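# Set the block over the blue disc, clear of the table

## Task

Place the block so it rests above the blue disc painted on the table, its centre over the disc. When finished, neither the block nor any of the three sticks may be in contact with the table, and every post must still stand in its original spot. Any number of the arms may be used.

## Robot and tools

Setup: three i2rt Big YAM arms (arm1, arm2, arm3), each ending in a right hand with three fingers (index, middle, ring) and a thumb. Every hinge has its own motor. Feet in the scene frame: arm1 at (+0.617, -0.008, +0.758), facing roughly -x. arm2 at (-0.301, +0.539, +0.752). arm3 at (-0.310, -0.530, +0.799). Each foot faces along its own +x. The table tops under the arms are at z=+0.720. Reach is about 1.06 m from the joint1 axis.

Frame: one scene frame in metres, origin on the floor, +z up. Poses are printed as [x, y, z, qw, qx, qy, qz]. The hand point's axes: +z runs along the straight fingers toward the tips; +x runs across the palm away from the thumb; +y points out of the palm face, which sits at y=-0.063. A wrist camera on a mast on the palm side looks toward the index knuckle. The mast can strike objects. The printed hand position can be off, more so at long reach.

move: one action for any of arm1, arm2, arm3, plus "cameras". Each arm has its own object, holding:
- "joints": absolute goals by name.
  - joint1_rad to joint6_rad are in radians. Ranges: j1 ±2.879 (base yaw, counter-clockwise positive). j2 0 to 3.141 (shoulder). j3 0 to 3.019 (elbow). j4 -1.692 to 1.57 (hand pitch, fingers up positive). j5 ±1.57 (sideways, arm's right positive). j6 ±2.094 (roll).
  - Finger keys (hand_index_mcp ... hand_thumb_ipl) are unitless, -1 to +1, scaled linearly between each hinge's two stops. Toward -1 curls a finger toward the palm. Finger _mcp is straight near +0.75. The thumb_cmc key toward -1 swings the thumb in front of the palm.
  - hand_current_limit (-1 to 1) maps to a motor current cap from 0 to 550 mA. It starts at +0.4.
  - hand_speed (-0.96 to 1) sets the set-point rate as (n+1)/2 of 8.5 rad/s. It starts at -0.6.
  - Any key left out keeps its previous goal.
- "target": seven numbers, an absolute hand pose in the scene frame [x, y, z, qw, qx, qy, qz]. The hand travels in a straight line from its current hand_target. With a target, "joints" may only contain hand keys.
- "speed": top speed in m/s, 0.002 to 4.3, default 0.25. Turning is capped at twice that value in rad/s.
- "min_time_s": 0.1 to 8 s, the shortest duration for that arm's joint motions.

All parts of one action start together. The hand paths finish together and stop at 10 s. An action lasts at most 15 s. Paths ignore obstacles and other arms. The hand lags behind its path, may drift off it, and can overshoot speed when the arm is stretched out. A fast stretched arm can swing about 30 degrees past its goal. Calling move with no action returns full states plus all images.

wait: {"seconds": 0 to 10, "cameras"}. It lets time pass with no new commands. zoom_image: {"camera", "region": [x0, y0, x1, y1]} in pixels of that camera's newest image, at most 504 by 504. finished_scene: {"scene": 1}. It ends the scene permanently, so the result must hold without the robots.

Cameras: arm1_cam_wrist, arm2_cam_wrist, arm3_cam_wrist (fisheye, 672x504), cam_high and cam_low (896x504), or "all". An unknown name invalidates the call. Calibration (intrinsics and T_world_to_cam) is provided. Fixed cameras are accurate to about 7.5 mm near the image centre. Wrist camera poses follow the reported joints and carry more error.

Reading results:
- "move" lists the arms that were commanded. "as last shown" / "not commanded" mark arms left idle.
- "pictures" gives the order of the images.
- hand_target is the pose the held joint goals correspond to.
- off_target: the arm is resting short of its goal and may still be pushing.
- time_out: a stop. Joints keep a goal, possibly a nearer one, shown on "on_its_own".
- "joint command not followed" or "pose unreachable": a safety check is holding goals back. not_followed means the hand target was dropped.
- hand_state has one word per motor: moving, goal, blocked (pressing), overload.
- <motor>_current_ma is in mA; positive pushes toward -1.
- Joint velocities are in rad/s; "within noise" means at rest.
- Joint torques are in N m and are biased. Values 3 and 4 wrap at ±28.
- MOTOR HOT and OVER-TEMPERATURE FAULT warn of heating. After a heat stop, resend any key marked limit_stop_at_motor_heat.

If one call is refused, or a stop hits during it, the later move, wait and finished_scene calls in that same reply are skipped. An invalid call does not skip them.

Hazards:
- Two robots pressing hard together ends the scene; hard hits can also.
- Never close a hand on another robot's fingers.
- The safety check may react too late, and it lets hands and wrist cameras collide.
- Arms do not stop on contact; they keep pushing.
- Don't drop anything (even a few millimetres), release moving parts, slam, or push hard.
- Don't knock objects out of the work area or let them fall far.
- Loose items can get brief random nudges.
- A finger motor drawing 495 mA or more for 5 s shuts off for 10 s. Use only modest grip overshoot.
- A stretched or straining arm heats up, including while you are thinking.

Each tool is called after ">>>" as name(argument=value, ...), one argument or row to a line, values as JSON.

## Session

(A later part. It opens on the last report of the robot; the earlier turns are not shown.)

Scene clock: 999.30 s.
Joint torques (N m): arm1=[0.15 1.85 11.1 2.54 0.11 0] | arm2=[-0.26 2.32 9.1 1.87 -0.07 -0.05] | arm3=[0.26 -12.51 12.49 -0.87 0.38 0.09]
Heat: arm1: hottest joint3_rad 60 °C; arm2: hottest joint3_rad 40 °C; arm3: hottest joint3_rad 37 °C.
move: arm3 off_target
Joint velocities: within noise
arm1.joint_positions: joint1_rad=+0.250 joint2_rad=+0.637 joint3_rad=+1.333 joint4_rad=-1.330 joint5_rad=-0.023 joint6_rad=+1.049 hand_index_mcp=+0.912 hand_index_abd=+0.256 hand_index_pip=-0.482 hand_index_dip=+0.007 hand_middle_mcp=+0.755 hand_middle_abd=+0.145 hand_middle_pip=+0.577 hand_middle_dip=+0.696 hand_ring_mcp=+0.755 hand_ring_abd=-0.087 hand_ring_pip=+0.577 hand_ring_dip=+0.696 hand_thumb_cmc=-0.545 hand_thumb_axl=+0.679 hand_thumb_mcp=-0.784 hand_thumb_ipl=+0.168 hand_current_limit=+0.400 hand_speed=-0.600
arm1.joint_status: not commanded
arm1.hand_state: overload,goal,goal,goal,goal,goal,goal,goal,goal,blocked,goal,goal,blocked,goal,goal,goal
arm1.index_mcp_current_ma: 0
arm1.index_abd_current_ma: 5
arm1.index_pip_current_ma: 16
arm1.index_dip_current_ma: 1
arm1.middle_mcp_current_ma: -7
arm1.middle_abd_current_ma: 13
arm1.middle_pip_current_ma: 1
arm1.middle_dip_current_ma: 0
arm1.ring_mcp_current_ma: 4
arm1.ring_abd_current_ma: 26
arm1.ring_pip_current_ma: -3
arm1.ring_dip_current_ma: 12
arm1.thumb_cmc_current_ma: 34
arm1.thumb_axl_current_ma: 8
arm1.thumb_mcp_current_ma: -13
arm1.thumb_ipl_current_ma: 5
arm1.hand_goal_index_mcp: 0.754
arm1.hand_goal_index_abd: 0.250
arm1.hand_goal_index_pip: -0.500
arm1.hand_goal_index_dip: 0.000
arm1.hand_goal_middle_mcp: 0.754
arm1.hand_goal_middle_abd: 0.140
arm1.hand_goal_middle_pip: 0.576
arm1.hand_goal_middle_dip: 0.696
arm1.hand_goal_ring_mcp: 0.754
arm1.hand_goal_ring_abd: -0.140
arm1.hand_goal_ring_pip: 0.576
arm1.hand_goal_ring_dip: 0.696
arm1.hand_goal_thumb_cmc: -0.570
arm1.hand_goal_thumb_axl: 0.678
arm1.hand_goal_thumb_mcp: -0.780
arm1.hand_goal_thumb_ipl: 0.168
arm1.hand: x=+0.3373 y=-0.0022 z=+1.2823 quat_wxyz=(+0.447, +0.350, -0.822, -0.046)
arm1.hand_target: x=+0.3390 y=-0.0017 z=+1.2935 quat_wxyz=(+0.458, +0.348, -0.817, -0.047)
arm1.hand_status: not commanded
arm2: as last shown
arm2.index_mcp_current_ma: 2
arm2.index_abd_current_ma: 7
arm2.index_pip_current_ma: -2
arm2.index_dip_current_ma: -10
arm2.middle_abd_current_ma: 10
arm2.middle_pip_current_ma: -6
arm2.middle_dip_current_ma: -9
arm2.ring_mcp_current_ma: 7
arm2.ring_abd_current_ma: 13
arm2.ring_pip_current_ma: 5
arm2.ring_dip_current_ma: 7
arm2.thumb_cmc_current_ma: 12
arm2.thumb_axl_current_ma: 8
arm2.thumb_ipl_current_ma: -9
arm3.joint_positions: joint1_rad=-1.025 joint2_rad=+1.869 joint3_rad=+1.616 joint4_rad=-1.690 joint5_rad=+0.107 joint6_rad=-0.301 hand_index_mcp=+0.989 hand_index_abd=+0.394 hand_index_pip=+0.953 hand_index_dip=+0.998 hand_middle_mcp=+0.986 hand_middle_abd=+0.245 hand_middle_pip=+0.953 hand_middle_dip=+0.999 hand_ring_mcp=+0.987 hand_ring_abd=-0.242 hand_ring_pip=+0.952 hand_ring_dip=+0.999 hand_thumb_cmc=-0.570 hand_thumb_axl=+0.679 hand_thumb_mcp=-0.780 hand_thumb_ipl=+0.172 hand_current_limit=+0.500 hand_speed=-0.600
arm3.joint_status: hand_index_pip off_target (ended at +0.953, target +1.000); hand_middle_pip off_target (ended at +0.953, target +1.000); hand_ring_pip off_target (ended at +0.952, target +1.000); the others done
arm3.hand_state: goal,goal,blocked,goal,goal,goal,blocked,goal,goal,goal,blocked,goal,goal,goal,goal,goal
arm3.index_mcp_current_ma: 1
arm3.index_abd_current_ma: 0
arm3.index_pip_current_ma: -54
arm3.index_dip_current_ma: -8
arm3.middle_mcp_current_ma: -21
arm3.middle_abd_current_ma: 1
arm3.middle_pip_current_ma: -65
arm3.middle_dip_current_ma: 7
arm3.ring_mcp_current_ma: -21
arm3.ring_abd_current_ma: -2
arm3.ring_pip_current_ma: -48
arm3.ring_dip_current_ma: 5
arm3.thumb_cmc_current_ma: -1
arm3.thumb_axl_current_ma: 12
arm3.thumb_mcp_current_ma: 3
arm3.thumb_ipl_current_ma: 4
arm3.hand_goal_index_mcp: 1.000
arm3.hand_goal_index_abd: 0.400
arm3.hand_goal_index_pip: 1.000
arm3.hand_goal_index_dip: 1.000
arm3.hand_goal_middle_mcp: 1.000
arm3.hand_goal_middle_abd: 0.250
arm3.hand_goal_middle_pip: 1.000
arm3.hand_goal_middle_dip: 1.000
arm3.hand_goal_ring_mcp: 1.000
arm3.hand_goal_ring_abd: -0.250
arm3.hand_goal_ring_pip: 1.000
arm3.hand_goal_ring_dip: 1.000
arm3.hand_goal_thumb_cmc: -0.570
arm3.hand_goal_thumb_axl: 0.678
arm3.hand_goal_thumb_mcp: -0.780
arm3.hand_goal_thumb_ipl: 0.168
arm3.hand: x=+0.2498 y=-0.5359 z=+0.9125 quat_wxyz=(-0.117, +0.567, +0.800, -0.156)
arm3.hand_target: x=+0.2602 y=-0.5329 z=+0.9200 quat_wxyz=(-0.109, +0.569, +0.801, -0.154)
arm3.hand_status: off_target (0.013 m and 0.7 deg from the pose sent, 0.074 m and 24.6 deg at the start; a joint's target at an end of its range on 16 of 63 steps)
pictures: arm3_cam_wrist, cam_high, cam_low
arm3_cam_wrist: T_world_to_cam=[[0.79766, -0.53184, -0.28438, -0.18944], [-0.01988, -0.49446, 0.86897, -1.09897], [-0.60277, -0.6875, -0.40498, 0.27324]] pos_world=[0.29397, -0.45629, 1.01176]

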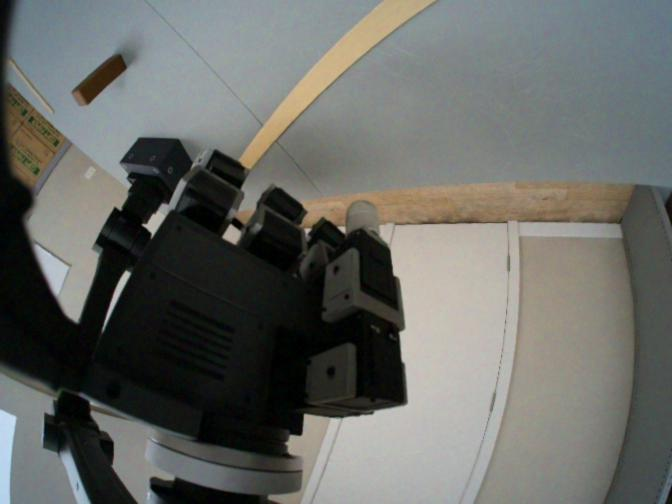

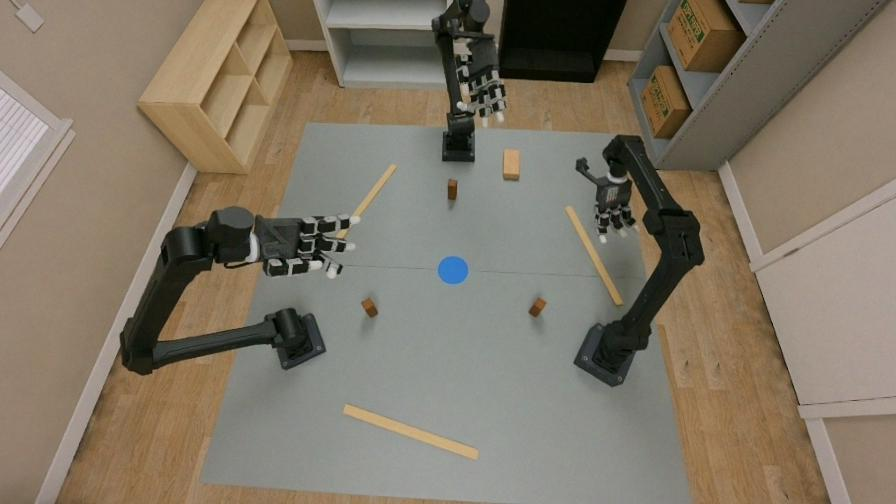

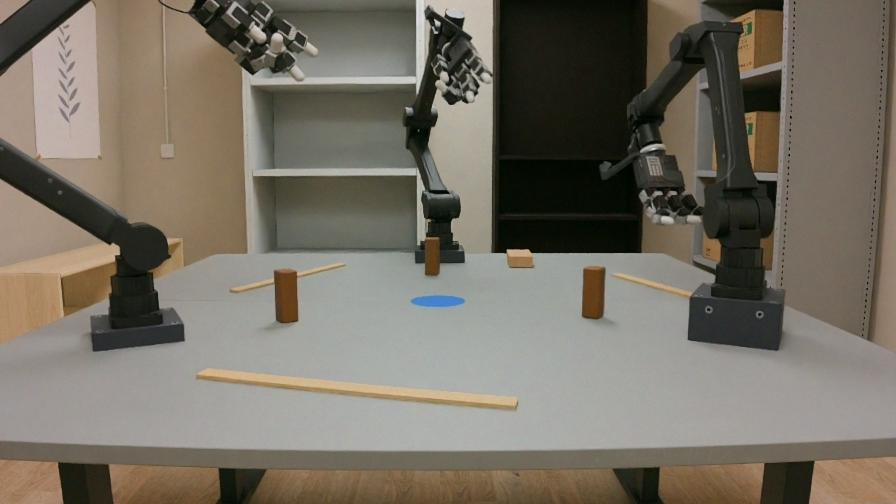

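>>> move(
  arm3={"target": [0.2665, -0.5320, 0.785, -0.1103, 0.5684, 0.8, -0.1556], "speed": 0.12},
  cameras=["arm3_cam_wrist", "cam_low", "cam_high"],
)

>>> zoom_image(
  camera="cam_low",
  region=[600, 200, 720, 300],
)

>>> zoom_image(
  camera="cam_high",
  region=[540, 180, 660, 300],
)

Scene clock: 1022.47 s.
Joint torques (N m): arm1=[0.15 1.85 11.08 2.54 0.11 0.01] | arm2=[-0.44 2.32 9.1 1.89 -0.07 -0.05] | arm3=[0.38 -13.74 8.17 0.06 0.35 0.08]
Heat: arm1: hottest joint3_rad 60 °C; arm2: hottest joint3_rad 41 °C; arm3: hottest joint3_rad 39 °C.
move: arm3 done
Joint velocities: within noise
arm1: as last shown
arm1.index_mcp_current_ma: -4
arm1.index_abd_current_ma: 4
arm1.index_pip_current_ma: 18
arm1.index_dip_current_ma: 3
arm1.middle_mcp_current_ma: -3
arm1.middle_abd_current_ma: 16
arm1.middle_pip_current_ma: -1
arm1.middle_dip_current_ma: -11
arm1.ring_mcp_current_ma: 1
arm1.ring_abd_current_ma: 31
arm1.ring_pip_current_ma: -4
arm1.ring_dip_current_ma: 9
arm1.thumb_cmc_current_ma: 29
arm1.thumb_axl_current_ma: 7
arm1.thumb_mcp_current_ma: -16
arm1.thumb_ipl_current_ma: 3
arm2.joint_positions: joint1_rad=+0.017 joint2_rad=+0.620 joint3_rad=+1.375 joint4_rad=-1.399 joint5_rad=-0.024 joint6_rad=+1.132 hand_index_mcp=+0.755 hand_index_abd=+0.255 hand_index_pip=-0.496 hand_index_dip=+0.000 hand_middle_mcp=+0.753 hand_middle_abd=+0.157 hand_middle_pip=+0.577 hand_middle_dip=+0.696 hand_ring_mcp=+0.760 hand_ring_abd=-0.152 hand_ring_pip=+0.579 hand_ring_dip=+0.697 hand_thumb_cmc=-0.564 hand_thumb_axl=+0.679 hand_thumb_mcp=-0.783 hand_thumb_ipl=+0.168 hand_current_limit=+0.400 hand_speed=-0.600
arm2.joint_status: not commanded
arm2.hand_state: goal,goal,goal,goal,goal,goal,goal,goal,goal,goal,goal,goal,goal,goal,goal,goal
arm2.index_mcp_current_ma: 1
arm2.index_abd_current_ma: 7
arm2.index_pip_current_ma: 4
arm2.index_dip_current_ma: -5
arm2.middle_mcp_current_ma: 9
arm2.middle_abd_current_ma: 10
arm2.middle_pip_current_ma: -10
arm2.middle_dip_current_ma: -9
arm2.ring_mcp_current_ma: 6
arm2.ring_abd_current_ma: 16
arm2.ring_pip_current_ma: 13
arm2.ring_dip_current_ma: 0
arm2.thumb_cmc_current_ma: 11
arm2.thumb_axl_current_ma: 6
arm2.thumb_mcp_current_ma: -8
arm2.thumb_ipl_current_ma: -7
arm2.hand_goal_index_mcp: 0.754
arm2.hand_goal_index_abd: 0.250
arm2.hand_goal_index_pip: -0.500
arm2.hand_goal_index_dip: 0.000
arm2.hand_goal_middle_mcp: 0.754
arm2.hand_goal_middle_abd: 0.150
arm2.hand_goal_middle_pip: 0.576
arm2.hand_goal_middle_dip: 0.696
arm2.hand_goal_ring_mcp: 0.754
arm2.hand_goal_ring_abd: -0.160
arm2.hand_goal_ring_pip: 0.576
arm2.hand_goal_ring_dip: 0.696
arm2.hand_goal_thumb_cmc: -0.570
arm2.hand_goal_thumb_axl: 0.678
arm2.hand_goal_thumb_mcp: -0.780
arm2.hand_goal_thumb_ipl: 0.168
arm2.hand: x=-0.2507 y=+0.2936 z=+1.2834 quat_wxyz=(+0.296, +0.855, -0.258, +0.338)
arm2.hand_target: x=-0.2517 y=+0.2954 z=+1.2910 quat_wxyz=(+0.302, +0.851, -0.257, +0.344)
arm2.hand_status: not commanded
arm3.joint_positions: joint1_rad=-1.025 joint2_rad=+2.025 joint3_rad=+1.509 joint4_rad=-1.424 joint5_rad=+0.107 joint6_rad=-0.298 hand_index_mcp=+0.989 hand_index_abd=+0.394 hand_index_pip=+0.953 hand_index_dip=+0.998 hand_middle_mcp=+0.986 hand_middle_abd=+0.245 hand_middle_pip=+0.953 hand_middle_dip=+0.999 hand_ring_mcp=+0.987 hand_ring_abd=-0.242 hand_ring_pip=+0.952 hand_ring_dip=+0.999 hand_thumb_cmc=-0.570 hand_thumb_axl=+0.679 hand_thumb_mcp=-0.780 hand_thumb_ipl=+0.172 hand_current_limit=+0.500 hand_speed=-0.600
arm3.joint_status: not commanded
arm3.hand_state: goal,goal,blocked,goal,goal,goal,blocked,goal,goal,goal,blocked,goal,goal,goal,goal,goal
arm3.index_mcp_current_ma: -13
arm3.index_abd_current_ma: 4
arm3.index_pip_current_ma: -48
arm3.index_dip_current_ma: 10
arm3.middle_mcp_current_ma: -20
arm3.middle_abd_current_ma: 7
arm3.middle_pip_current_ma: -72
arm3.middle_dip_current_ma: -4
arm3.ring_mcp_current_ma: -12
arm3.ring_abd_current_ma: -5
arm3.ring_pip_current_ma: -55
arm3.ring_dip_current_ma: -9
arm3.thumb_cmc_current_ma: 0
arm3.thumb_axl_current_ma: 2
arm3.thumb_mcp_current_ma: 12
arm3.thumb_ipl_current_ma: 22
arm3.hand_goal_index_mcp: 1.000
arm3.hand_goal_index_abd: 0.400
arm3.hand_goal_index_pip: 1.000
arm3.hand_goal_index_dip: 1.000
arm3.hand_goal_middle_mcp: 1.000
arm3.hand_goal_middle_abd: 0.250
arm3.hand_goal_middle_pip: 1.000
arm3.hand_goal_middle_dip: 1.000
arm3.hand_goal_ring_mcp: 1.000
arm3.hand_goal_ring_abd: -0.250
arm3.hand_goal_ring_pip: 1.000
arm3.hand_goal_ring_dip: 1.000
arm3.hand_goal_thumb_cmc: -0.570
arm3.hand_goal_thumb_axl: 0.678
arm3.hand_goal_thumb_mcp: -0.780
arm3.hand_goal_thumb_ipl: 0.168
arm3.hand: x=+0.2637 y=-0.5362 z=+0.7881 quat_wxyz=(-0.115, +0.569, +0.800, -0.155)
arm3.hand_target: x=+0.2664 y=-0.5321 z=+0.7850 quat_wxyz=(-0.110, +0.569, +0.800, -0.156)
arm3.hand_status: done (0.006 m and 0.6 deg from the pose sent, 0.129 m and 0.7 deg at the start)
pictures: arm3_cam_wrist, cam_high, cam_low
arm3_cam_wrist: T_world_to_cam=[[0.79732, -0.53409, -0.2811, -0.23971], [-0.02403, -0.49346, 0.86943, -0.9895], [-0.60307, -0.68647, -0.40628, 0.23267]] pos_world=[0.30767, -0.45659, 0.88745]

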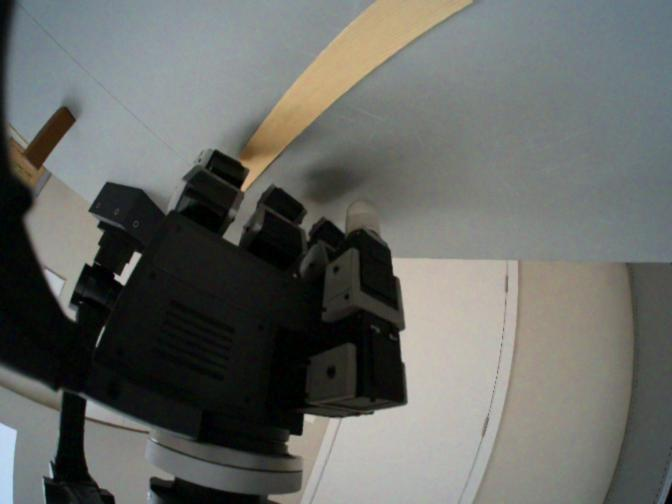

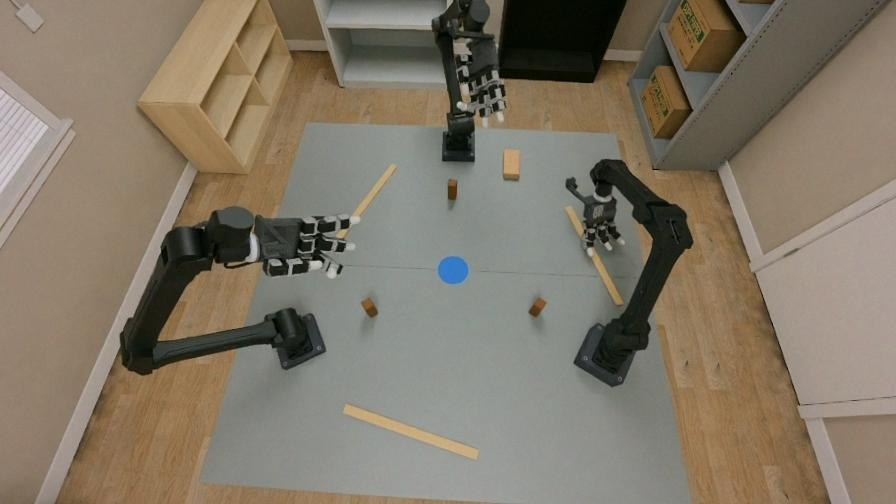

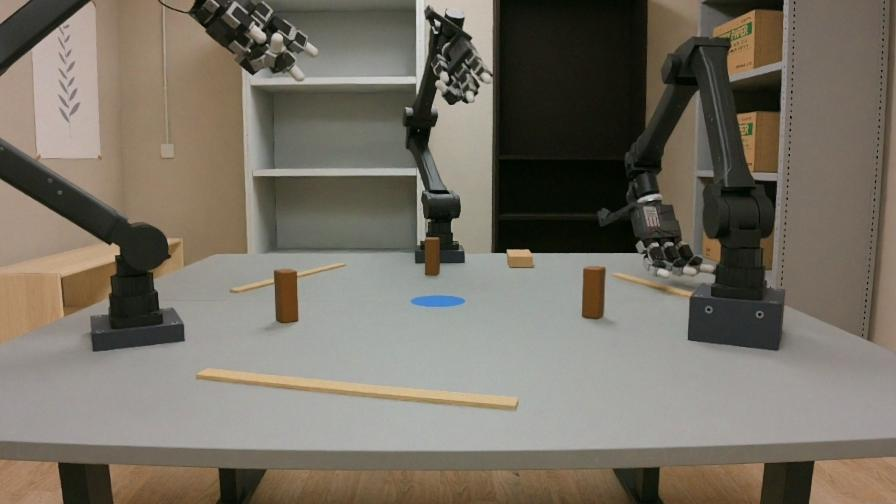

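Scaled by 4.200 from the camera's image (finer frame: 1280x720).

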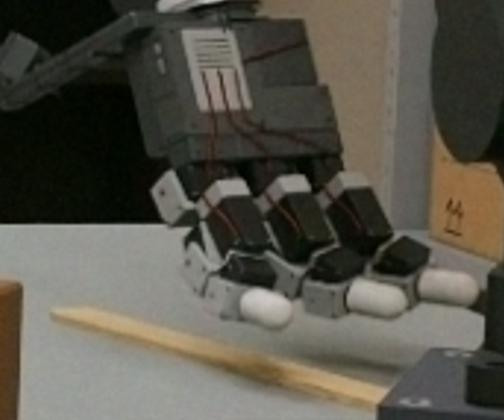

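Scaled by 4.200 from the camera's image (finer frame: 1280x720).

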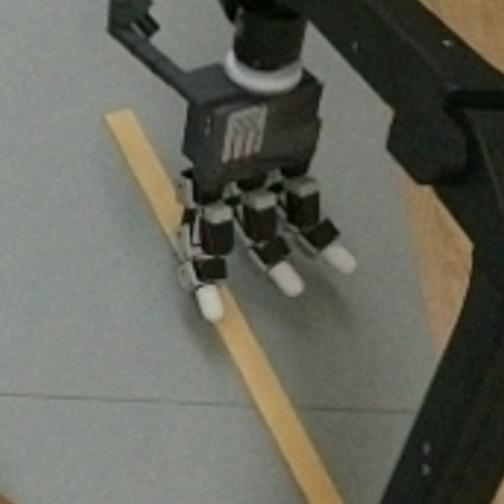

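>>> move(
  arm3={"target": [0.2665, -0.5320, 0.750, -0.1103, 0.5684, 0.8, -0.1556], "speed": 0.08},
  cameras=["arm3_cam_wrist", "cam_low", "cam_high"],
)

>>> zoom_image(
  camera="cam_low",
  region=[620, 220, 720, 300],
)

>>> zoom_image(
  camera="cam_high",
  region=[560, 210, 640, 290],
)

Scene clock: 1042.50 s.
Joint torques (N m): arm1=[0.15 1.85 11.08 2.54 0.11 0.01] | arm2=[-0.32 2.32 9.11 1.88 -0.07 -0.05] | arm3=[0.21 -13.39 7.46 0.32 0.34 0.08]
Heat: arm1: hottest joint3_rad 60 °C; arm2: hottest joint3_rad 41 °C; arm3: hottest joint3_rad 38 °C.
move: arm3 off_target
Joint velocities: within noise
arm1, arm2: as last shown
arm1.index_mcp_current_ma: -5
arm1.index_abd_current_ma: 2
arm1.index_dip_current_ma: -1
arm1.middle_mcp_current_ma: -6
arm1.middle_abd_current_ma: 12
arm1.middle_pip_current_ma: 5
arm1.middle_dip_current_ma: -2
arm1.ring_mcp_current_ma: 3
arm1.ring_abd_current_ma: 25
arm1.ring_pip_current_ma: -5
arm1.ring_dip_current_ma: 10
arm1.thumb_cmc_current_ma: 30
arm1.thumb_axl_current_ma: 6
arm1.thumb_mcp_current_ma: -15
arm1.thumb_ipl_current_ma: 4
arm2.index_mcp_current_ma: 4
arm2.index_pip_current_ma: 3
arm2.index_dip_current_ma: -6
arm2.middle_mcp_current_ma: 5
arm2.middle_pip_current_ma: -9
arm2.ring_mcp_current_ma: 8
arm2.ring_abd_current_ma: 15
arm2.ring_dip_current_ma: 4
arm2.thumb_cmc_current_ma: 13
arm2.thumb_ipl_current_ma: -8
arm3.joint_positions: joint1_rad=-1.024 joint2_rad=+2.064 joint3_rad=+1.490 joint4_rad=-1.357 joint5_rad=+0.108 joint6_rad=-0.298 hand_index_mcp=+0.988 hand_index_abd=+0.394 hand_index_pip=+0.953 hand_index_dip=+0.998 hand_middle_mcp=+0.986 hand_middle_abd=+0.245 hand_middle_pip=+0.953 hand_middle_dip=+0.999 hand_ring_mcp=+1.000 hand_ring_abd=-0.241 hand_ring_pip=+0.959 hand_ring_dip=+1.000 hand_thumb_cmc=-0.570 hand_thumb_axl=+0.679 hand_thumb_mcp=-0.780 hand_thumb_ipl=+0.172 hand_current_limit=+0.500 hand_speed=-0.600
arm3.joint_status: not commanded
arm3.hand_state: goal,goal,blocked,goal,goal,goal,blocked,goal,goal,goal,blocked,goal,goal,goal,goal,goal
arm3.index_mcp_current_ma: 2
arm3.index_abd_current_ma: 17
arm3.index_pip_current_ma: -65
arm3.index_dip_current_ma: 11
arm3.middle_mcp_current_ma: -20
arm3.middle_abd_current_ma: -4
arm3.middle_pip_current_ma: -68
arm3.middle_dip_current_ma: 14
arm3.ring_mcp_current_ma: -6
arm3.ring_abd_current_ma: -15
arm3.ring_pip_current_ma: -46
arm3.ring_dip_current_ma: -12
arm3.thumb_cmc_current_ma: 15
arm3.thumb_axl_current_ma: 5
arm3.thumb_mcp_current_ma: 14
arm3.thumb_ipl_current_ma: 6
arm3.hand_goal_index_mcp: 1.000
arm3.hand_goal_index_abd: 0.400
arm3.hand_goal_index_pip: 1.000
arm3.hand_goal_index_dip: 1.000
arm3.hand_goal_middle_mcp: 1.000
arm3.hand_goal_middle_abd: 0.250
arm3.hand_goal_middle_pip: 1.000
arm3.hand_goal_middle_dip: 1.000
arm3.hand_goal_ring_mcp: 1.000
arm3.hand_goal_ring_abd: -0.250
arm3.hand_goal_ring_pip: 1.000
arm3.hand_goal_ring_dip: 1.000
arm3.hand_goal_thumb_cmc: -0.570
arm3.hand_goal_thumb_axl: 0.678
arm3.hand_goal_thumb_mcp: -0.780
arm3.hand_goal_thumb_ipl: 0.168
arm3.hand: x=+0.2666 y=-0.5361 z=+0.7602 quat_wxyz=(-0.111, +0.569, +0.800, -0.152)
arm3.hand_target: x=+0.2663 y=-0.5320 z=+0.7502 quat_wxyz=(-0.110, +0.569, +0.800, -0.156)
arm3.hand_status: off_target (0.011 m and 0.4 deg from the pose sent, 0.038 m and 0.6 deg at the start)
pictures: arm3_cam_wrist, cam_high, cam_low
arm3_cam_wrist: T_world_to_cam=[[0.80019, -0.53402, -0.27298, -0.25673], [-0.03258, -0.49319, 0.86931, -0.96268], [-0.59887, -0.68672, -0.41204, 0.22629]] pos_world=[0.30959, -0.45649, 0.86003]

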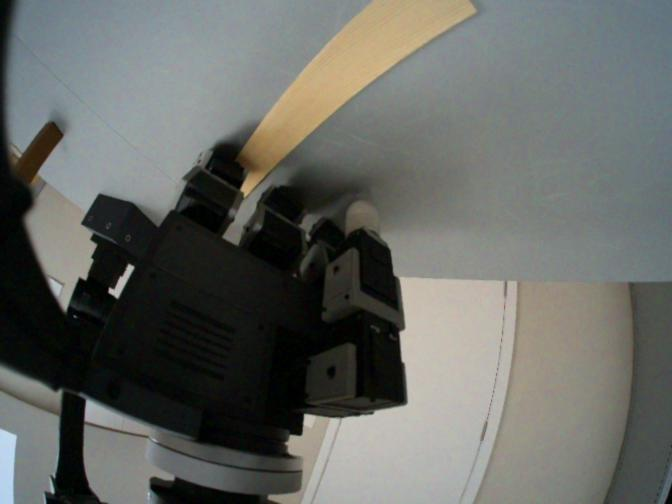

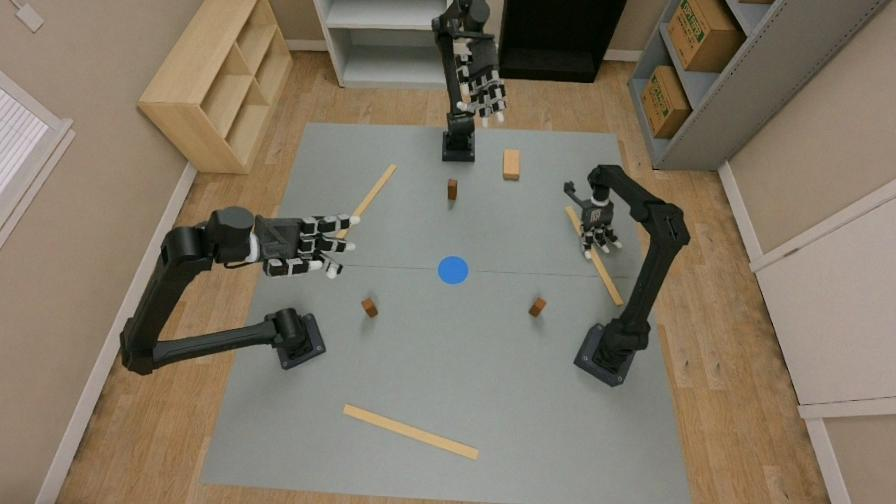

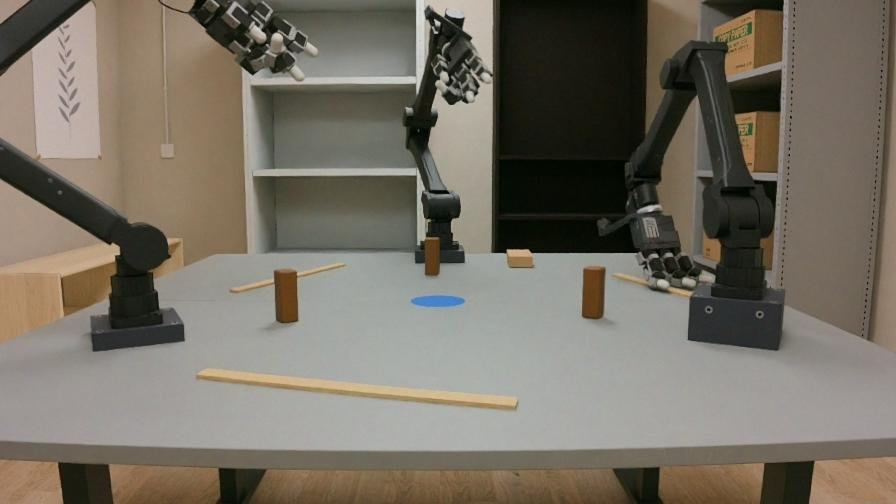

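Scaled by 5.040 from the camera's image (finer frame: 1280x720).

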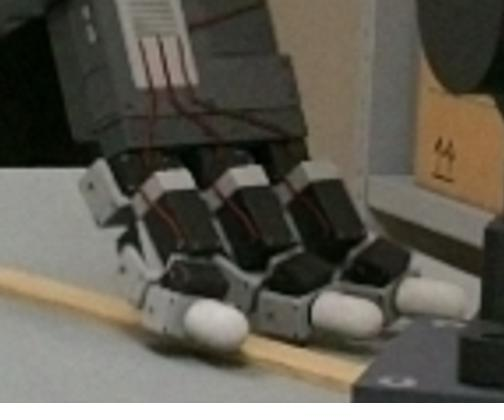

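Scaled by 6.300 from the camera's image (finer frame: 1280x720).

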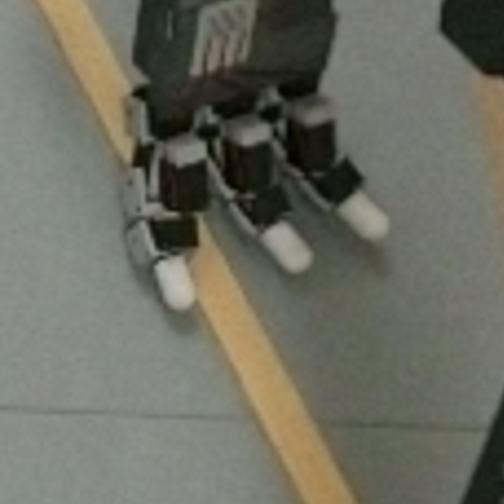

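>>> move(
  arm3={"target": [0.2665, -0.5330, 0.745, -0.1262, 0.5653, 0.8022, -0.1442], "speed": 0.08},
)

>>> move(
  arm3={"joints": {"hand_middle_abd": -0.05, "hand_ring_abd": 0.05, "hand_current_limit": 0.7}},
  cameras=["arm3_cam_wrist", "cam_low", "cam_high"],
)

>>> zoom_image(
  camera="cam_low",
  region=[620, 220, 720, 300],
)

>>> zoom_image(
  camera="cam_high",
  region=[560, 210, 640, 290],
)

Scene clock: 1058.03 s.
Joint torques (N m): arm1=[0.15 1.85 11.08 2.55 0.11 0.01] | arm2=[-0.32 2.26 9.13 1.88 -0.07 -0.04] | arm3=[-0.56 -12.51 8.14 0.08 -0.15 -0.05]
Heat: arm1: hottest joint3_rad 61 °C; arm2: hottest joint3_rad 41 °C; arm3: hottest joint3_rad 38 °C.
move: arm3 off_target
Joint velocities: within noise
arm1, arm2: as last shown
arm1.index_mcp_current_ma: -8
arm1.index_abd_current_ma: -1
arm1.index_dip_current_ma: 1
arm1.middle_mcp_current_ma: -8
arm1.middle_abd_current_ma: 13
arm1.middle_pip_current_ma: 2
arm1.middle_dip_current_ma: 2
arm1.ring_mcp_current_ma: 0
arm1.ring_abd_current_ma: 32
arm1.ring_dip_current_ma: 9
arm1.thumb_cmc_current_ma: 32
arm1.thumb_axl_current_ma: 5
arm1.thumb_mcp_current_ma: -9
arm1.thumb_ipl_current_ma: 1
arm2.index_mcp_current_ma: 3
arm2.index_pip_current_ma: 0
arm2.index_dip_current_ma: -8
arm2.middle_mcp_current_ma: 7
arm2.middle_abd_current_ma: 8
arm2.middle_pip_current_ma: -16
arm2.middle_dip_current_ma: -11
arm2.ring_mcp_current_ma: 7
arm2.ring_abd_current_ma: 16
arm2.ring_pip_current_ma: 11
arm2.ring_dip_current_ma: 2
arm2.thumb_cmc_current_ma: 11
arm2.thumb_axl_current_ma: 13
arm2.thumb_mcp_current_ma: -10
arm2.thumb_ipl_current_ma: -7
arm3.joint_positions: joint1_rad=-1.025 joint2_rad=+2.064 joint3_rad=+1.490 joint4_rad=-1.357 joint5_rad=+0.089 joint6_rad=-0.314 hand_index_mcp=+0.988 hand_index_abd=+0.394 hand_index_pip=+0.953 hand_index_dip=+0.998 hand_middle_mcp=+0.986 hand_middle_abd=+0.245 hand_middle_pip=+0.953 hand_middle_dip=+0.999 hand_ring_mcp=+1.000 hand_ring_abd=-0.240 hand_ring_pip=+0.959 hand_ring_dip=+1.000 hand_thumb_cmc=-0.570 hand_thumb_axl=+0.679 hand_thumb_mcp=-0.780 hand_thumb_ipl=+0.172 hand_current_limit=+0.500 hand_speed=-0.600
arm3.joint_status: not commanded
arm3.hand_state: goal,goal,blocked,goal,goal,goal,blocked,goal,goal,goal,blocked,goal,goal,goal,goal,goal
arm3.index_mcp_current_ma: 2
arm3.index_abd_current_ma: 3
arm3.index_pip_current_ma: -58
arm3.index_dip_current_ma: 8
arm3.middle_mcp_current_ma: -8
arm3.middle_abd_current_ma: 11
arm3.middle_pip_current_ma: -62
arm3.middle_dip_current_ma: 3
arm3.ring_mcp_current_ma: -2
arm3.ring_abd_current_ma: -2
arm3.ring_pip_current_ma: -58
arm3.ring_dip_current_ma: 5
arm3.thumb_cmc_current_ma: -1
arm3.thumb_axl_current_ma: 10
arm3.thumb_mcp_current_ma: 1
arm3.thumb_ipl_current_ma: 0
arm3.hand_goal_index_mcp: 1.000
arm3.hand_goal_index_abd: 0.400
arm3.hand_goal_index_pip: 1.000
arm3.hand_goal_index_dip: 1.000
arm3.hand_goal_middle_mcp: 1.000
arm3.hand_goal_middle_abd: 0.250
arm3.hand_goal_middle_pip: 1.000
arm3.hand_goal_middle_dip: 1.000
arm3.hand_goal_ring_mcp: 1.000
arm3.hand_goal_ring_abd: -0.250
arm3.hand_goal_ring_pip: 1.000
arm3.hand_goal_ring_dip: 1.000
arm3.hand_goal_thumb_cmc: -0.570
arm3.hand_goal_thumb_axl: 0.678
arm3.hand_goal_thumb_mcp: -0.780
arm3.hand_goal_thumb_ipl: 0.168
arm3.hand: x=+0.2663 y=-0.5316 z=+0.7598 quat_wxyz=(-0.118, +0.564, +0.804, -0.144)
arm3.hand_target: x=+0.2662 y=-0.5329 z=+0.7453 quat_wxyz=(-0.126, +0.565, +0.802, -0.144)
arm3.hand_status: off_target (0.015 m and 1.0 deg from the pose sent, 0.015 m and 2.0 deg at the start)
pictures: none

Scene clock: 1058.63 s.
Joint torques (N m): arm1=[0.15 1.85 11.08 2.54 0.11 0] | arm2=[-0.15 2.26 9.1 1.94 -0.07 -0.05] | arm3=[-0.91 -12.51 8.1 0.08 0.08 -0.05]
Heat: arm1: hottest joint3_rad 61 °C; arm2: hottest joint3_rad 41 °C; arm3: hottest joint3_rad 38 °C.
move: arm3 off_target
Joint velocities: within noise
arm1, arm2: as last shown
arm1.index_mcp_current_ma: -1
arm1.index_abd_current_ma: 4
arm1.index_pip_current_ma: 20
arm1.index_dip_current_ma: 2
arm1.middle_mcp_current_ma: -5
arm1.middle_abd_current_ma: 9
arm1.middle_pip_current_ma: -2
arm1.middle_dip_current_ma: -2
arm1.ring_mcp_current_ma: 5
arm1.ring_pip_current_ma: -3
arm1.ring_dip_current_ma: 12
arm1.thumb_cmc_current_ma: 28
arm1.thumb_axl_current_ma: 10
arm1.thumb_mcp_current_ma: -10
arm1.thumb_ipl_current_ma: 2
arm2.index_mcp_current_ma: 4
arm2.index_abd_current_ma: 6
arm2.index_pip_current_ma: -1
arm2.index_dip_current_ma: -5
arm2.middle_mcp_current_ma: 6
arm2.middle_abd_current_ma: 6
arm2.middle_pip_current_ma: -6
arm2.middle_dip_current_ma: -8
arm2.ring_mcp_current_ma: 8
arm2.ring_abd_current_ma: 19
arm2.ring_pip_current_ma: 12
arm2.ring_dip_current_ma: 5
arm2.thumb_cmc_current_ma: 13
arm2.thumb_axl_current_ma: 5
arm2.thumb_mcp_current_ma: -7
arm2.thumb_ipl_current_ma: -8
arm3.joint_positions: joint1_rad=-1.025 joint2_rad=+2.065 joint3_rad=+1.490 joint4_rad=-1.357 joint5_rad=+0.083 joint6_rad=-0.314 hand_index_mcp=+0.988 hand_index_abd=+0.394 hand_index_pip=+0.953 hand_index_dip=+0.998 hand_middle_mcp=+0.986 hand_middle_abd=+0.073 hand_middle_pip=+0.966 hand_middle_dip=+1.000 hand_ring_mcp=+1.000 hand_ring_abd=-0.117 hand_ring_pip=+0.967 hand_ring_dip=+1.000 hand_thumb_cmc=-0.570 hand_thumb_axl=+0.680 hand_thumb_mcp=-0.780 hand_thumb_ipl=+0.172 hand_current_limit=+0.700 hand_speed=-0.600
arm3.joint_status: hand_middle_abd off_target (ended at +0.073, target -0.050); hand_ring_abd off_target (ended at -0.117, target +0.050); the others done
arm3.hand_state: goal,goal,blocked,goal,goal,blocked,blocked,goal,goal,blocked,blocked,goal,goal,goal,goal,goal
arm3.index_mcp_current_ma: -1
arm3.index_abd_current_ma: 6
arm3.index_pip_current_ma: -58
arm3.index_dip_current_ma: 14
arm3.middle_mcp_current_ma: -28
arm3.middle_abd_current_ma: 124
arm3.middle_pip_current_ma: -34
arm3.middle_dip_current_ma: 2
arm3.ring_mcp_current_ma: -9
arm3.ring_abd_current_ma: -182
arm3.ring_pip_current_ma: -29
arm3.ring_dip_current_ma: -7
arm3.thumb_cmc_current_ma: 11
arm3.thumb_axl_current_ma: 12
arm3.thumb_mcp_current_ma: -9
arm3.thumb_ipl_current_ma: 2
arm3.hand_goal_index_mcp: 1.000
arm3.hand_goal_index_abd: 0.400
arm3.hand_goal_index_pip: 1.000
arm3.hand_goal_index_dip: 1.000
arm3.hand_goal_middle_mcp: 1.000
arm3.hand_goal_middle_abd: -0.050
arm3.hand_goal_middle_pip: 1.000
arm3.hand_goal_middle_dip: 1.000
arm3.hand_goal_ring_mcp: 1.000
arm3.hand_goal_ring_abd: 0.050
arm3.hand_goal_ring_pip: 1.000
arm3.hand_goal_ring_dip: 1.000
arm3.hand_goal_thumb_cmc: -0.570
arm3.hand_goal_thumb_axl: 0.678
arm3.hand_goal_thumb_mcp: -0.780
arm3.hand_goal_thumb_ipl: 0.168
arm3.hand: x=+0.2660 y=-0.5306 z=+0.7589 quat_wxyz=(-0.120, +0.565, +0.804, -0.142)
arm3.hand_target: x=+0.2662 y=-0.5329 z=+0.7453 quat_wxyz=(-0.126, +0.565, +0.802, -0.144)
arm3.hand_status: not commanded
pictures: arm3_cam_wrist, cam_high, cam_low
arm3_cam_wrist: T_world_to_cam=[[0.80255, -0.52068, -0.29121, -0.23328], [-0.02621, -0.51843, 0.85472, -0.96286], [-0.59601, -0.67833, -0.42971, 0.24633]] pos_world=[0.30879, -0.45354, 0.86089]

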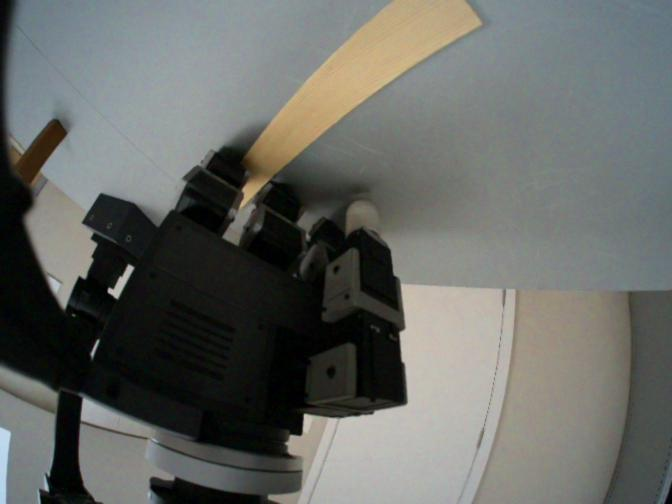

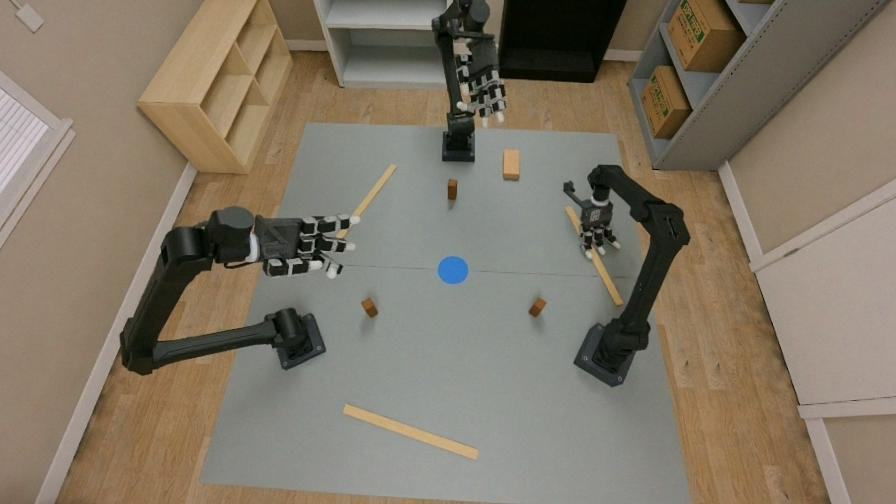

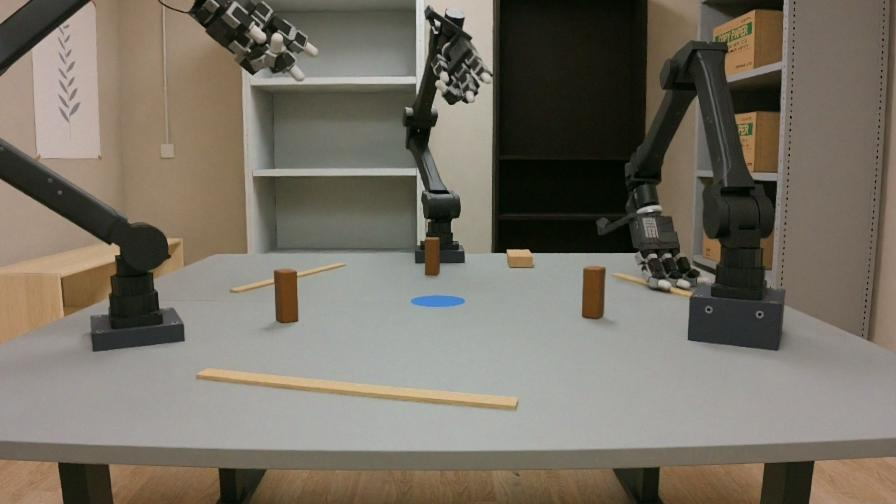

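Scaled by 5.040 from the camera's image (finer frame: 1280x720).

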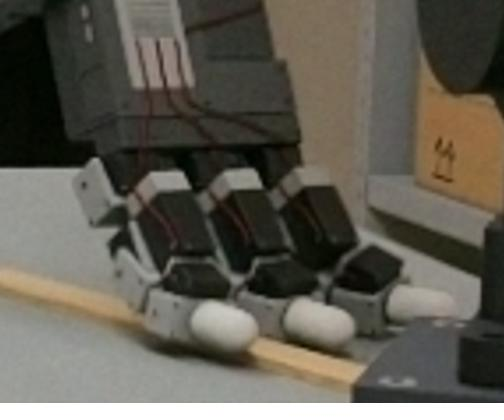

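Scaled by 6.300 from the camera's image (finer frame: 1280x720).

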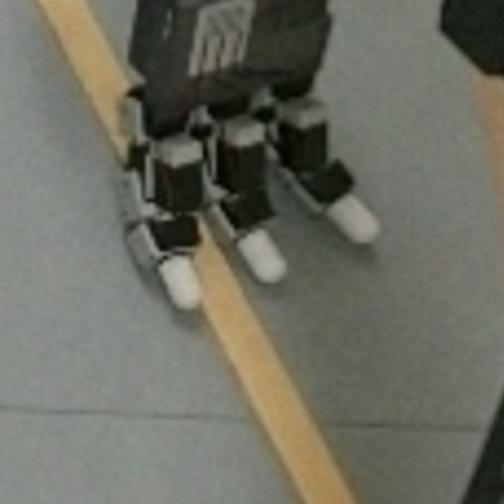

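>>> move(
  arm3={"joints": {"hand_middle_abd": -0.22, "hand_ring_abd": 0.18, "hand_current_limit": 0.75}},
)

>>> move(
  arm3={"joints": {"joint2_rad": 2.0}, "min_time_s": 2},
  cameras=["arm3_cam_wrist", "cam_low", "cam_high"],
)

>>> zoom_image(
  camera="cam_low",
  region=[590, 220, 710, 300],
)

>>> zoom_image(
  camera="cam_high",
  region=[560, 210, 640, 290],
)

Scene clock: 1076.23 s.
Joint torques (N m): arm1=[0.15 1.85 11.1 2.55 0.11 0.01] | arm2=[-0.44 2.26 9.1 1.88 -0.07 -0.04] | arm3=[-0.73 -12.51 8.1 0.12 0.08 -0.04]
Heat: arm1: hottest joint3_rad 61 °C; arm2: hottest joint3_rad 41 °C; arm3: hottest joint3_rad 38 °C.
move: arm3 off_target
Joint velocities: within noise
arm1, arm2: as last shown
arm1.index_mcp_current_ma: -4
arm1.index_abd_current_ma: 7
arm1.index_pip_current_ma: 19
arm1.index_dip_current_ma: 4
arm1.middle_mcp_current_ma: -9
arm1.middle_abd_current_ma: 12
arm1.middle_pip_current_ma: -5
arm1.middle_dip_current_ma: 0
arm1.ring_mcp_current_ma: 3
arm1.ring_abd_current_ma: 29
arm1.ring_pip_current_ma: -4
arm1.ring_dip_current_ma: 9
arm1.thumb_cmc_current_ma: 30
arm1.thumb_axl_current_ma: 8
arm1.thumb_mcp_current_ma: -9
arm1.thumb_ipl_current_ma: 4
arm2.index_mcp_current_ma: 2
arm2.index_pip_current_ma: 2
arm2.index_dip_current_ma: -7
arm2.middle_mcp_current_ma: 7
arm2.middle_abd_current_ma: 8
arm2.middle_pip_current_ma: -10
arm2.middle_dip_current_ma: -11
arm2.ring_mcp_current_ma: 9
arm2.ring_abd_current_ma: 13
arm2.ring_pip_current_ma: 7
arm2.ring_dip_current_ma: 6
arm2.thumb_cmc_current_ma: 14
arm2.thumb_mcp_current_ma: -8
arm3.joint_positions: joint1_rad=-1.025 joint2_rad=+2.065 joint3_rad=+1.490 joint4_rad=-1.357 joint5_rad=+0.083 joint6_rad=-0.314 hand_index_mcp=+0.988 hand_index_abd=+0.394 hand_index_pip=+0.953 hand_index_dip=+0.998 hand_middle_mcp=+0.986 hand_middle_abd=+0.068 hand_middle_pip=+0.966 hand_middle_dip=+1.000 hand_ring_mcp=+1.000 hand_ring_abd=-0.118 hand_ring_pip=+0.967 hand_ring_dip=+1.000 hand_thumb_cmc=-0.570 hand_thumb_axl=+0.680 hand_thumb_mcp=-0.780 hand_thumb_ipl=+0.172 hand_current_limit=+0.750 hand_speed=-0.600
arm3.joint_status: hand_middle_abd off_target (ended at +0.068, target -0.220); hand_ring_abd off_target (ended at -0.118, target +0.180); the others done
arm3.hand_state: goal,goal,blocked,goal,goal,blocked,blocked,goal,goal,blocked,blocked,goal,goal,goal,goal,goal
arm3.index_mcp_current_ma: 3
arm3.index_abd_current_ma: -18
arm3.index_pip_current_ma: -77
arm3.index_dip_current_ma: 11
arm3.middle_mcp_current_ma: -15
arm3.middle_abd_current_ma: 350
arm3.middle_pip_current_ma: -32
arm3.middle_dip_current_ma: 1
arm3.ring_mcp_current_ma: -11
arm3.ring_abd_current_ma: -356
arm3.ring_pip_current_ma: -39
arm3.ring_dip_current_ma: -10
arm3.thumb_cmc_current_ma: 10
arm3.thumb_axl_current_ma: 15
arm3.thumb_mcp_current_ma: 10
arm3.thumb_ipl_current_ma: 1
arm3.hand_goal_index_mcp: 1.000
arm3.hand_goal_index_abd: 0.400
arm3.hand_goal_index_pip: 1.000
arm3.hand_goal_index_dip: 1.000
arm3.hand_goal_middle_mcp: 1.000
arm3.hand_goal_middle_abd: -0.220
arm3.hand_goal_middle_pip: 1.000
arm3.hand_goal_middle_dip: 1.000
arm3.hand_goal_ring_mcp: 1.000
arm3.hand_goal_ring_abd: 0.180
arm3.hand_goal_ring_pip: 1.000
arm3.hand_goal_ring_dip: 1.000
arm3.hand_goal_thumb_cmc: -0.570
arm3.hand_goal_thumb_axl: 0.678
arm3.hand_goal_thumb_mcp: -0.780
arm3.hand_goal_thumb_ipl: 0.168
arm3.hand: x=+0.2660 y=-0.5306 z=+0.7589 quat_wxyz=(-0.120, +0.565, +0.804, -0.142)
arm3.hand_target: x=+0.2662 y=-0.5329 z=+0.7453 quat_wxyz=(-0.126, +0.565, +0.802, -0.144)
arm3.hand_status: not commanded
pictures: none

Scene clock: 1078.53 s.
Joint torques (N m): arm1=[0.15 1.85 11.1 2.54 0.11 0.01] | arm2=[-0.26 2.37 9.11 1.88 -0.07 -0.05] | arm3=[-0.73 -15.09 8.55 0.21 0.1 -0.03]
Heat: arm1: hottest joint3_rad 61 °C; arm2: hottest joint3_rad 41 °C; arm3: hottest joint3_rad 38 °C.
move: arm3 done
Joint velocities: within noise
arm1, arm2: as last shown
arm1.index_mcp_current_ma: -2
arm1.index_abd_current_ma: 11
arm1.index_pip_current_ma: 17
arm1.index_dip_current_ma: 0
arm1.middle_mcp_current_ma: -4
arm1.middle_abd_current_ma: 11
arm1.middle_pip_current_ma: -1
arm1.middle_dip_current_ma: -3
arm1.ring_mcp_current_ma: 2
arm1.ring_abd_current_ma: 28
arm1.ring_pip_current_ma: 0
arm1.ring_dip_current_ma: 12
arm1.thumb_cmc_current_ma: 34
arm1.thumb_axl_current_ma: 5
arm1.thumb_mcp_current_ma: -14
arm1.thumb_ipl_current_ma: 3
arm2.index_mcp_current_ma: 4
arm2.index_abd_current_ma: 11
arm2.index_pip_current_ma: 1
arm2.index_dip_current_ma: -4
arm2.middle_mcp_current_ma: 10
arm2.middle_abd_current_ma: 6
arm2.middle_dip_current_ma: -7
arm2.ring_mcp_current_ma: 10
arm2.ring_abd_current_ma: 12
arm2.ring_pip_current_ma: 9
arm2.ring_dip_current_ma: 4
arm2.thumb_axl_current_ma: 3
arm2.thumb_mcp_current_ma: -10
arm2.thumb_ipl_current_ma: -11
arm3.joint_positions: joint1_rad=-1.025 joint2_rad=+2.012 joint3_rad=+1.490 joint4_rad=-1.357 joint5_rad=+0.083 joint6_rad=-0.315 hand_index_mcp=+0.988 hand_index_abd=+0.394 hand_index_pip=+0.953 hand_index_dip=+0.998 hand_middle_mcp=+0.976 hand_middle_abd=-0.106 hand_middle_pip=+0.965 hand_middle_dip=+0.999 hand_ring_mcp=+0.994 hand_ring_abd=+0.067 hand_ring_pip=+0.969 hand_ring_dip=+0.999 hand_thumb_cmc=-0.571 hand_thumb_axl=+0.680 hand_thumb_mcp=-0.780 hand_thumb_ipl=+0.172 hand_current_limit=+0.750 hand_speed=-0.600
arm3.joint_status: all done
arm3.hand_state: goal,goal,blocked,goal,blocked,blocked,blocked,goal,goal,blocked,blocked,goal,goal,goal,goal,goal
arm3.index_mcp_current_ma: 2
arm3.index_abd_current_ma: -2
arm3.index_pip_current_ma: -56
arm3.index_dip_current_ma: 13
arm3.middle_mcp_current_ma: -16
arm3.middle_abd_current_ma: 117
arm3.middle_pip_current_ma: -49
arm3.middle_dip_current_ma: 14
arm3.ring_mcp_current_ma: -3
arm3.ring_abd_current_ma: -111
arm3.ring_pip_current_ma: -40
arm3.ring_dip_current_ma: 2
arm3.thumb_cmc_current_ma: 1
arm3.thumb_axl_current_ma: -3
arm3.thumb_mcp_current_ma: 11
arm3.thumb_ipl_current_ma: 16
arm3.hand_goal_index_mcp: 1.000
arm3.hand_goal_index_abd: 0.400
arm3.hand_goal_index_pip: 1.000
arm3.hand_goal_index_dip: 1.000
arm3.hand_goal_middle_mcp: 1.000
arm3.hand_goal_middle_abd: -0.220
arm3.hand_goal_middle_pip: 1.000
arm3.hand_goal_middle_dip: 1.000
arm3.hand_goal_ring_mcp: 1.000
arm3.hand_goal_ring_abd: 0.180
arm3.hand_goal_ring_pip: 1.000
arm3.hand_goal_ring_dip: 1.000
arm3.hand_goal_thumb_cmc: -0.570
arm3.hand_goal_thumb_axl: 0.678
arm3.hand_goal_thumb_mcp: -0.780
arm3.hand_goal_thumb_ipl: 0.168
arm3.on_its_own: hand_middle_abd moved -0.173 toward your old target -0.220; hand_ring_abd moved +0.185 toward your old target +0.180
arm3.hand: x=+0.2743 y=-0.5303 z=+0.7888 quat_wxyz=(-0.099, +0.568, +0.807, -0.126)
arm3.hand_target: x=+0.2808 y=-0.5325 z=+0.7973 quat_wxyz=(-0.089, +0.571, +0.808, -0.118)
arm3.hand_status: not commanded
pictures: arm3_cam_wrist, cam_high, cam_low
arm3_cam_wrist: T_world_to_cam=[[0.81739, -0.51968, -0.2486, -0.26834], [-0.07124, -0.51941, 0.85155, -0.97358], [-0.57166, -0.67834, -0.46159, 0.28274]] pos_world=[0.31161, -0.45334, 0.89286]

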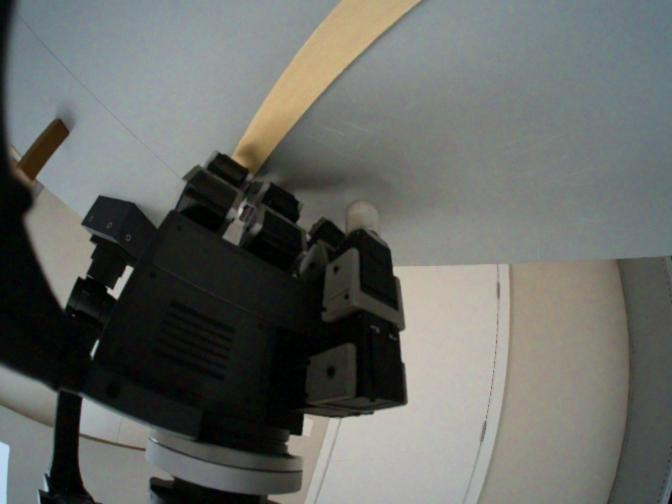

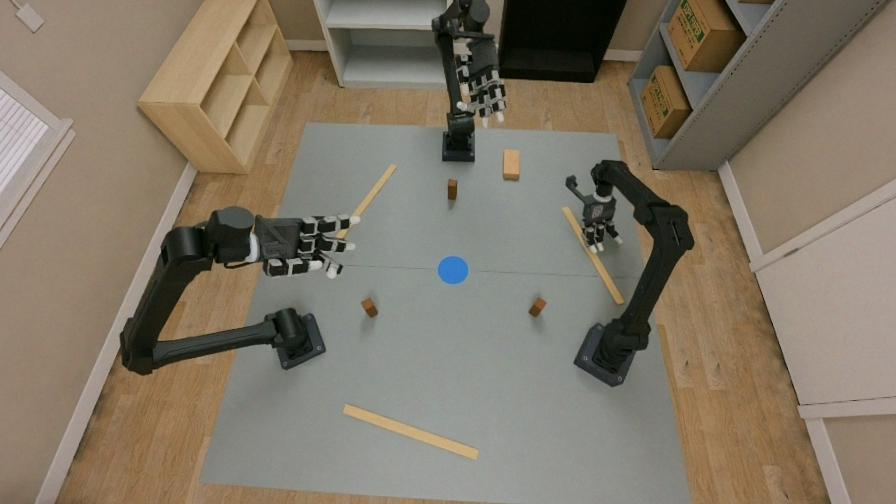

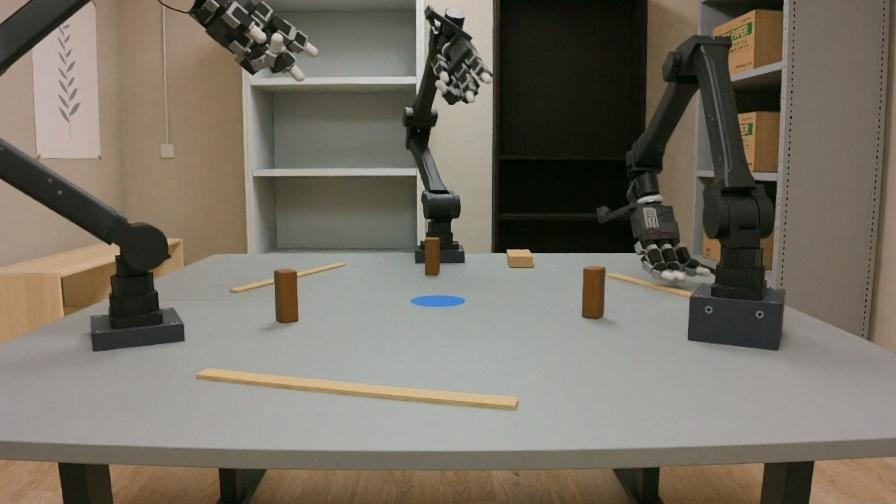

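Scaled by 4.200 from the camera's image (finer frame: 1280x720).

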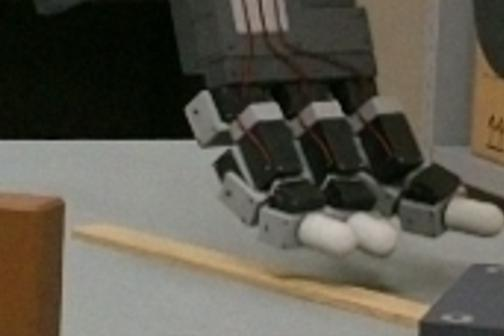

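Scaled by 6.300 from the camera's image (finer frame: 1280x720).

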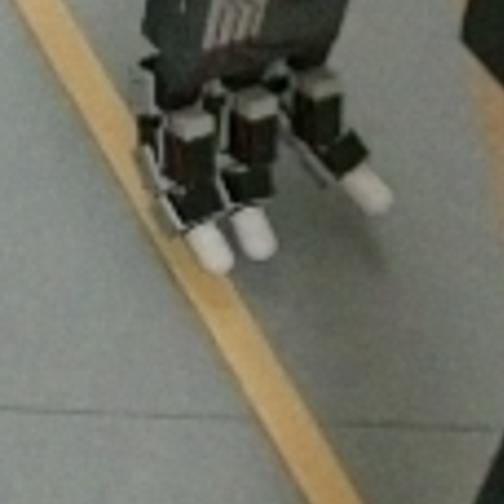

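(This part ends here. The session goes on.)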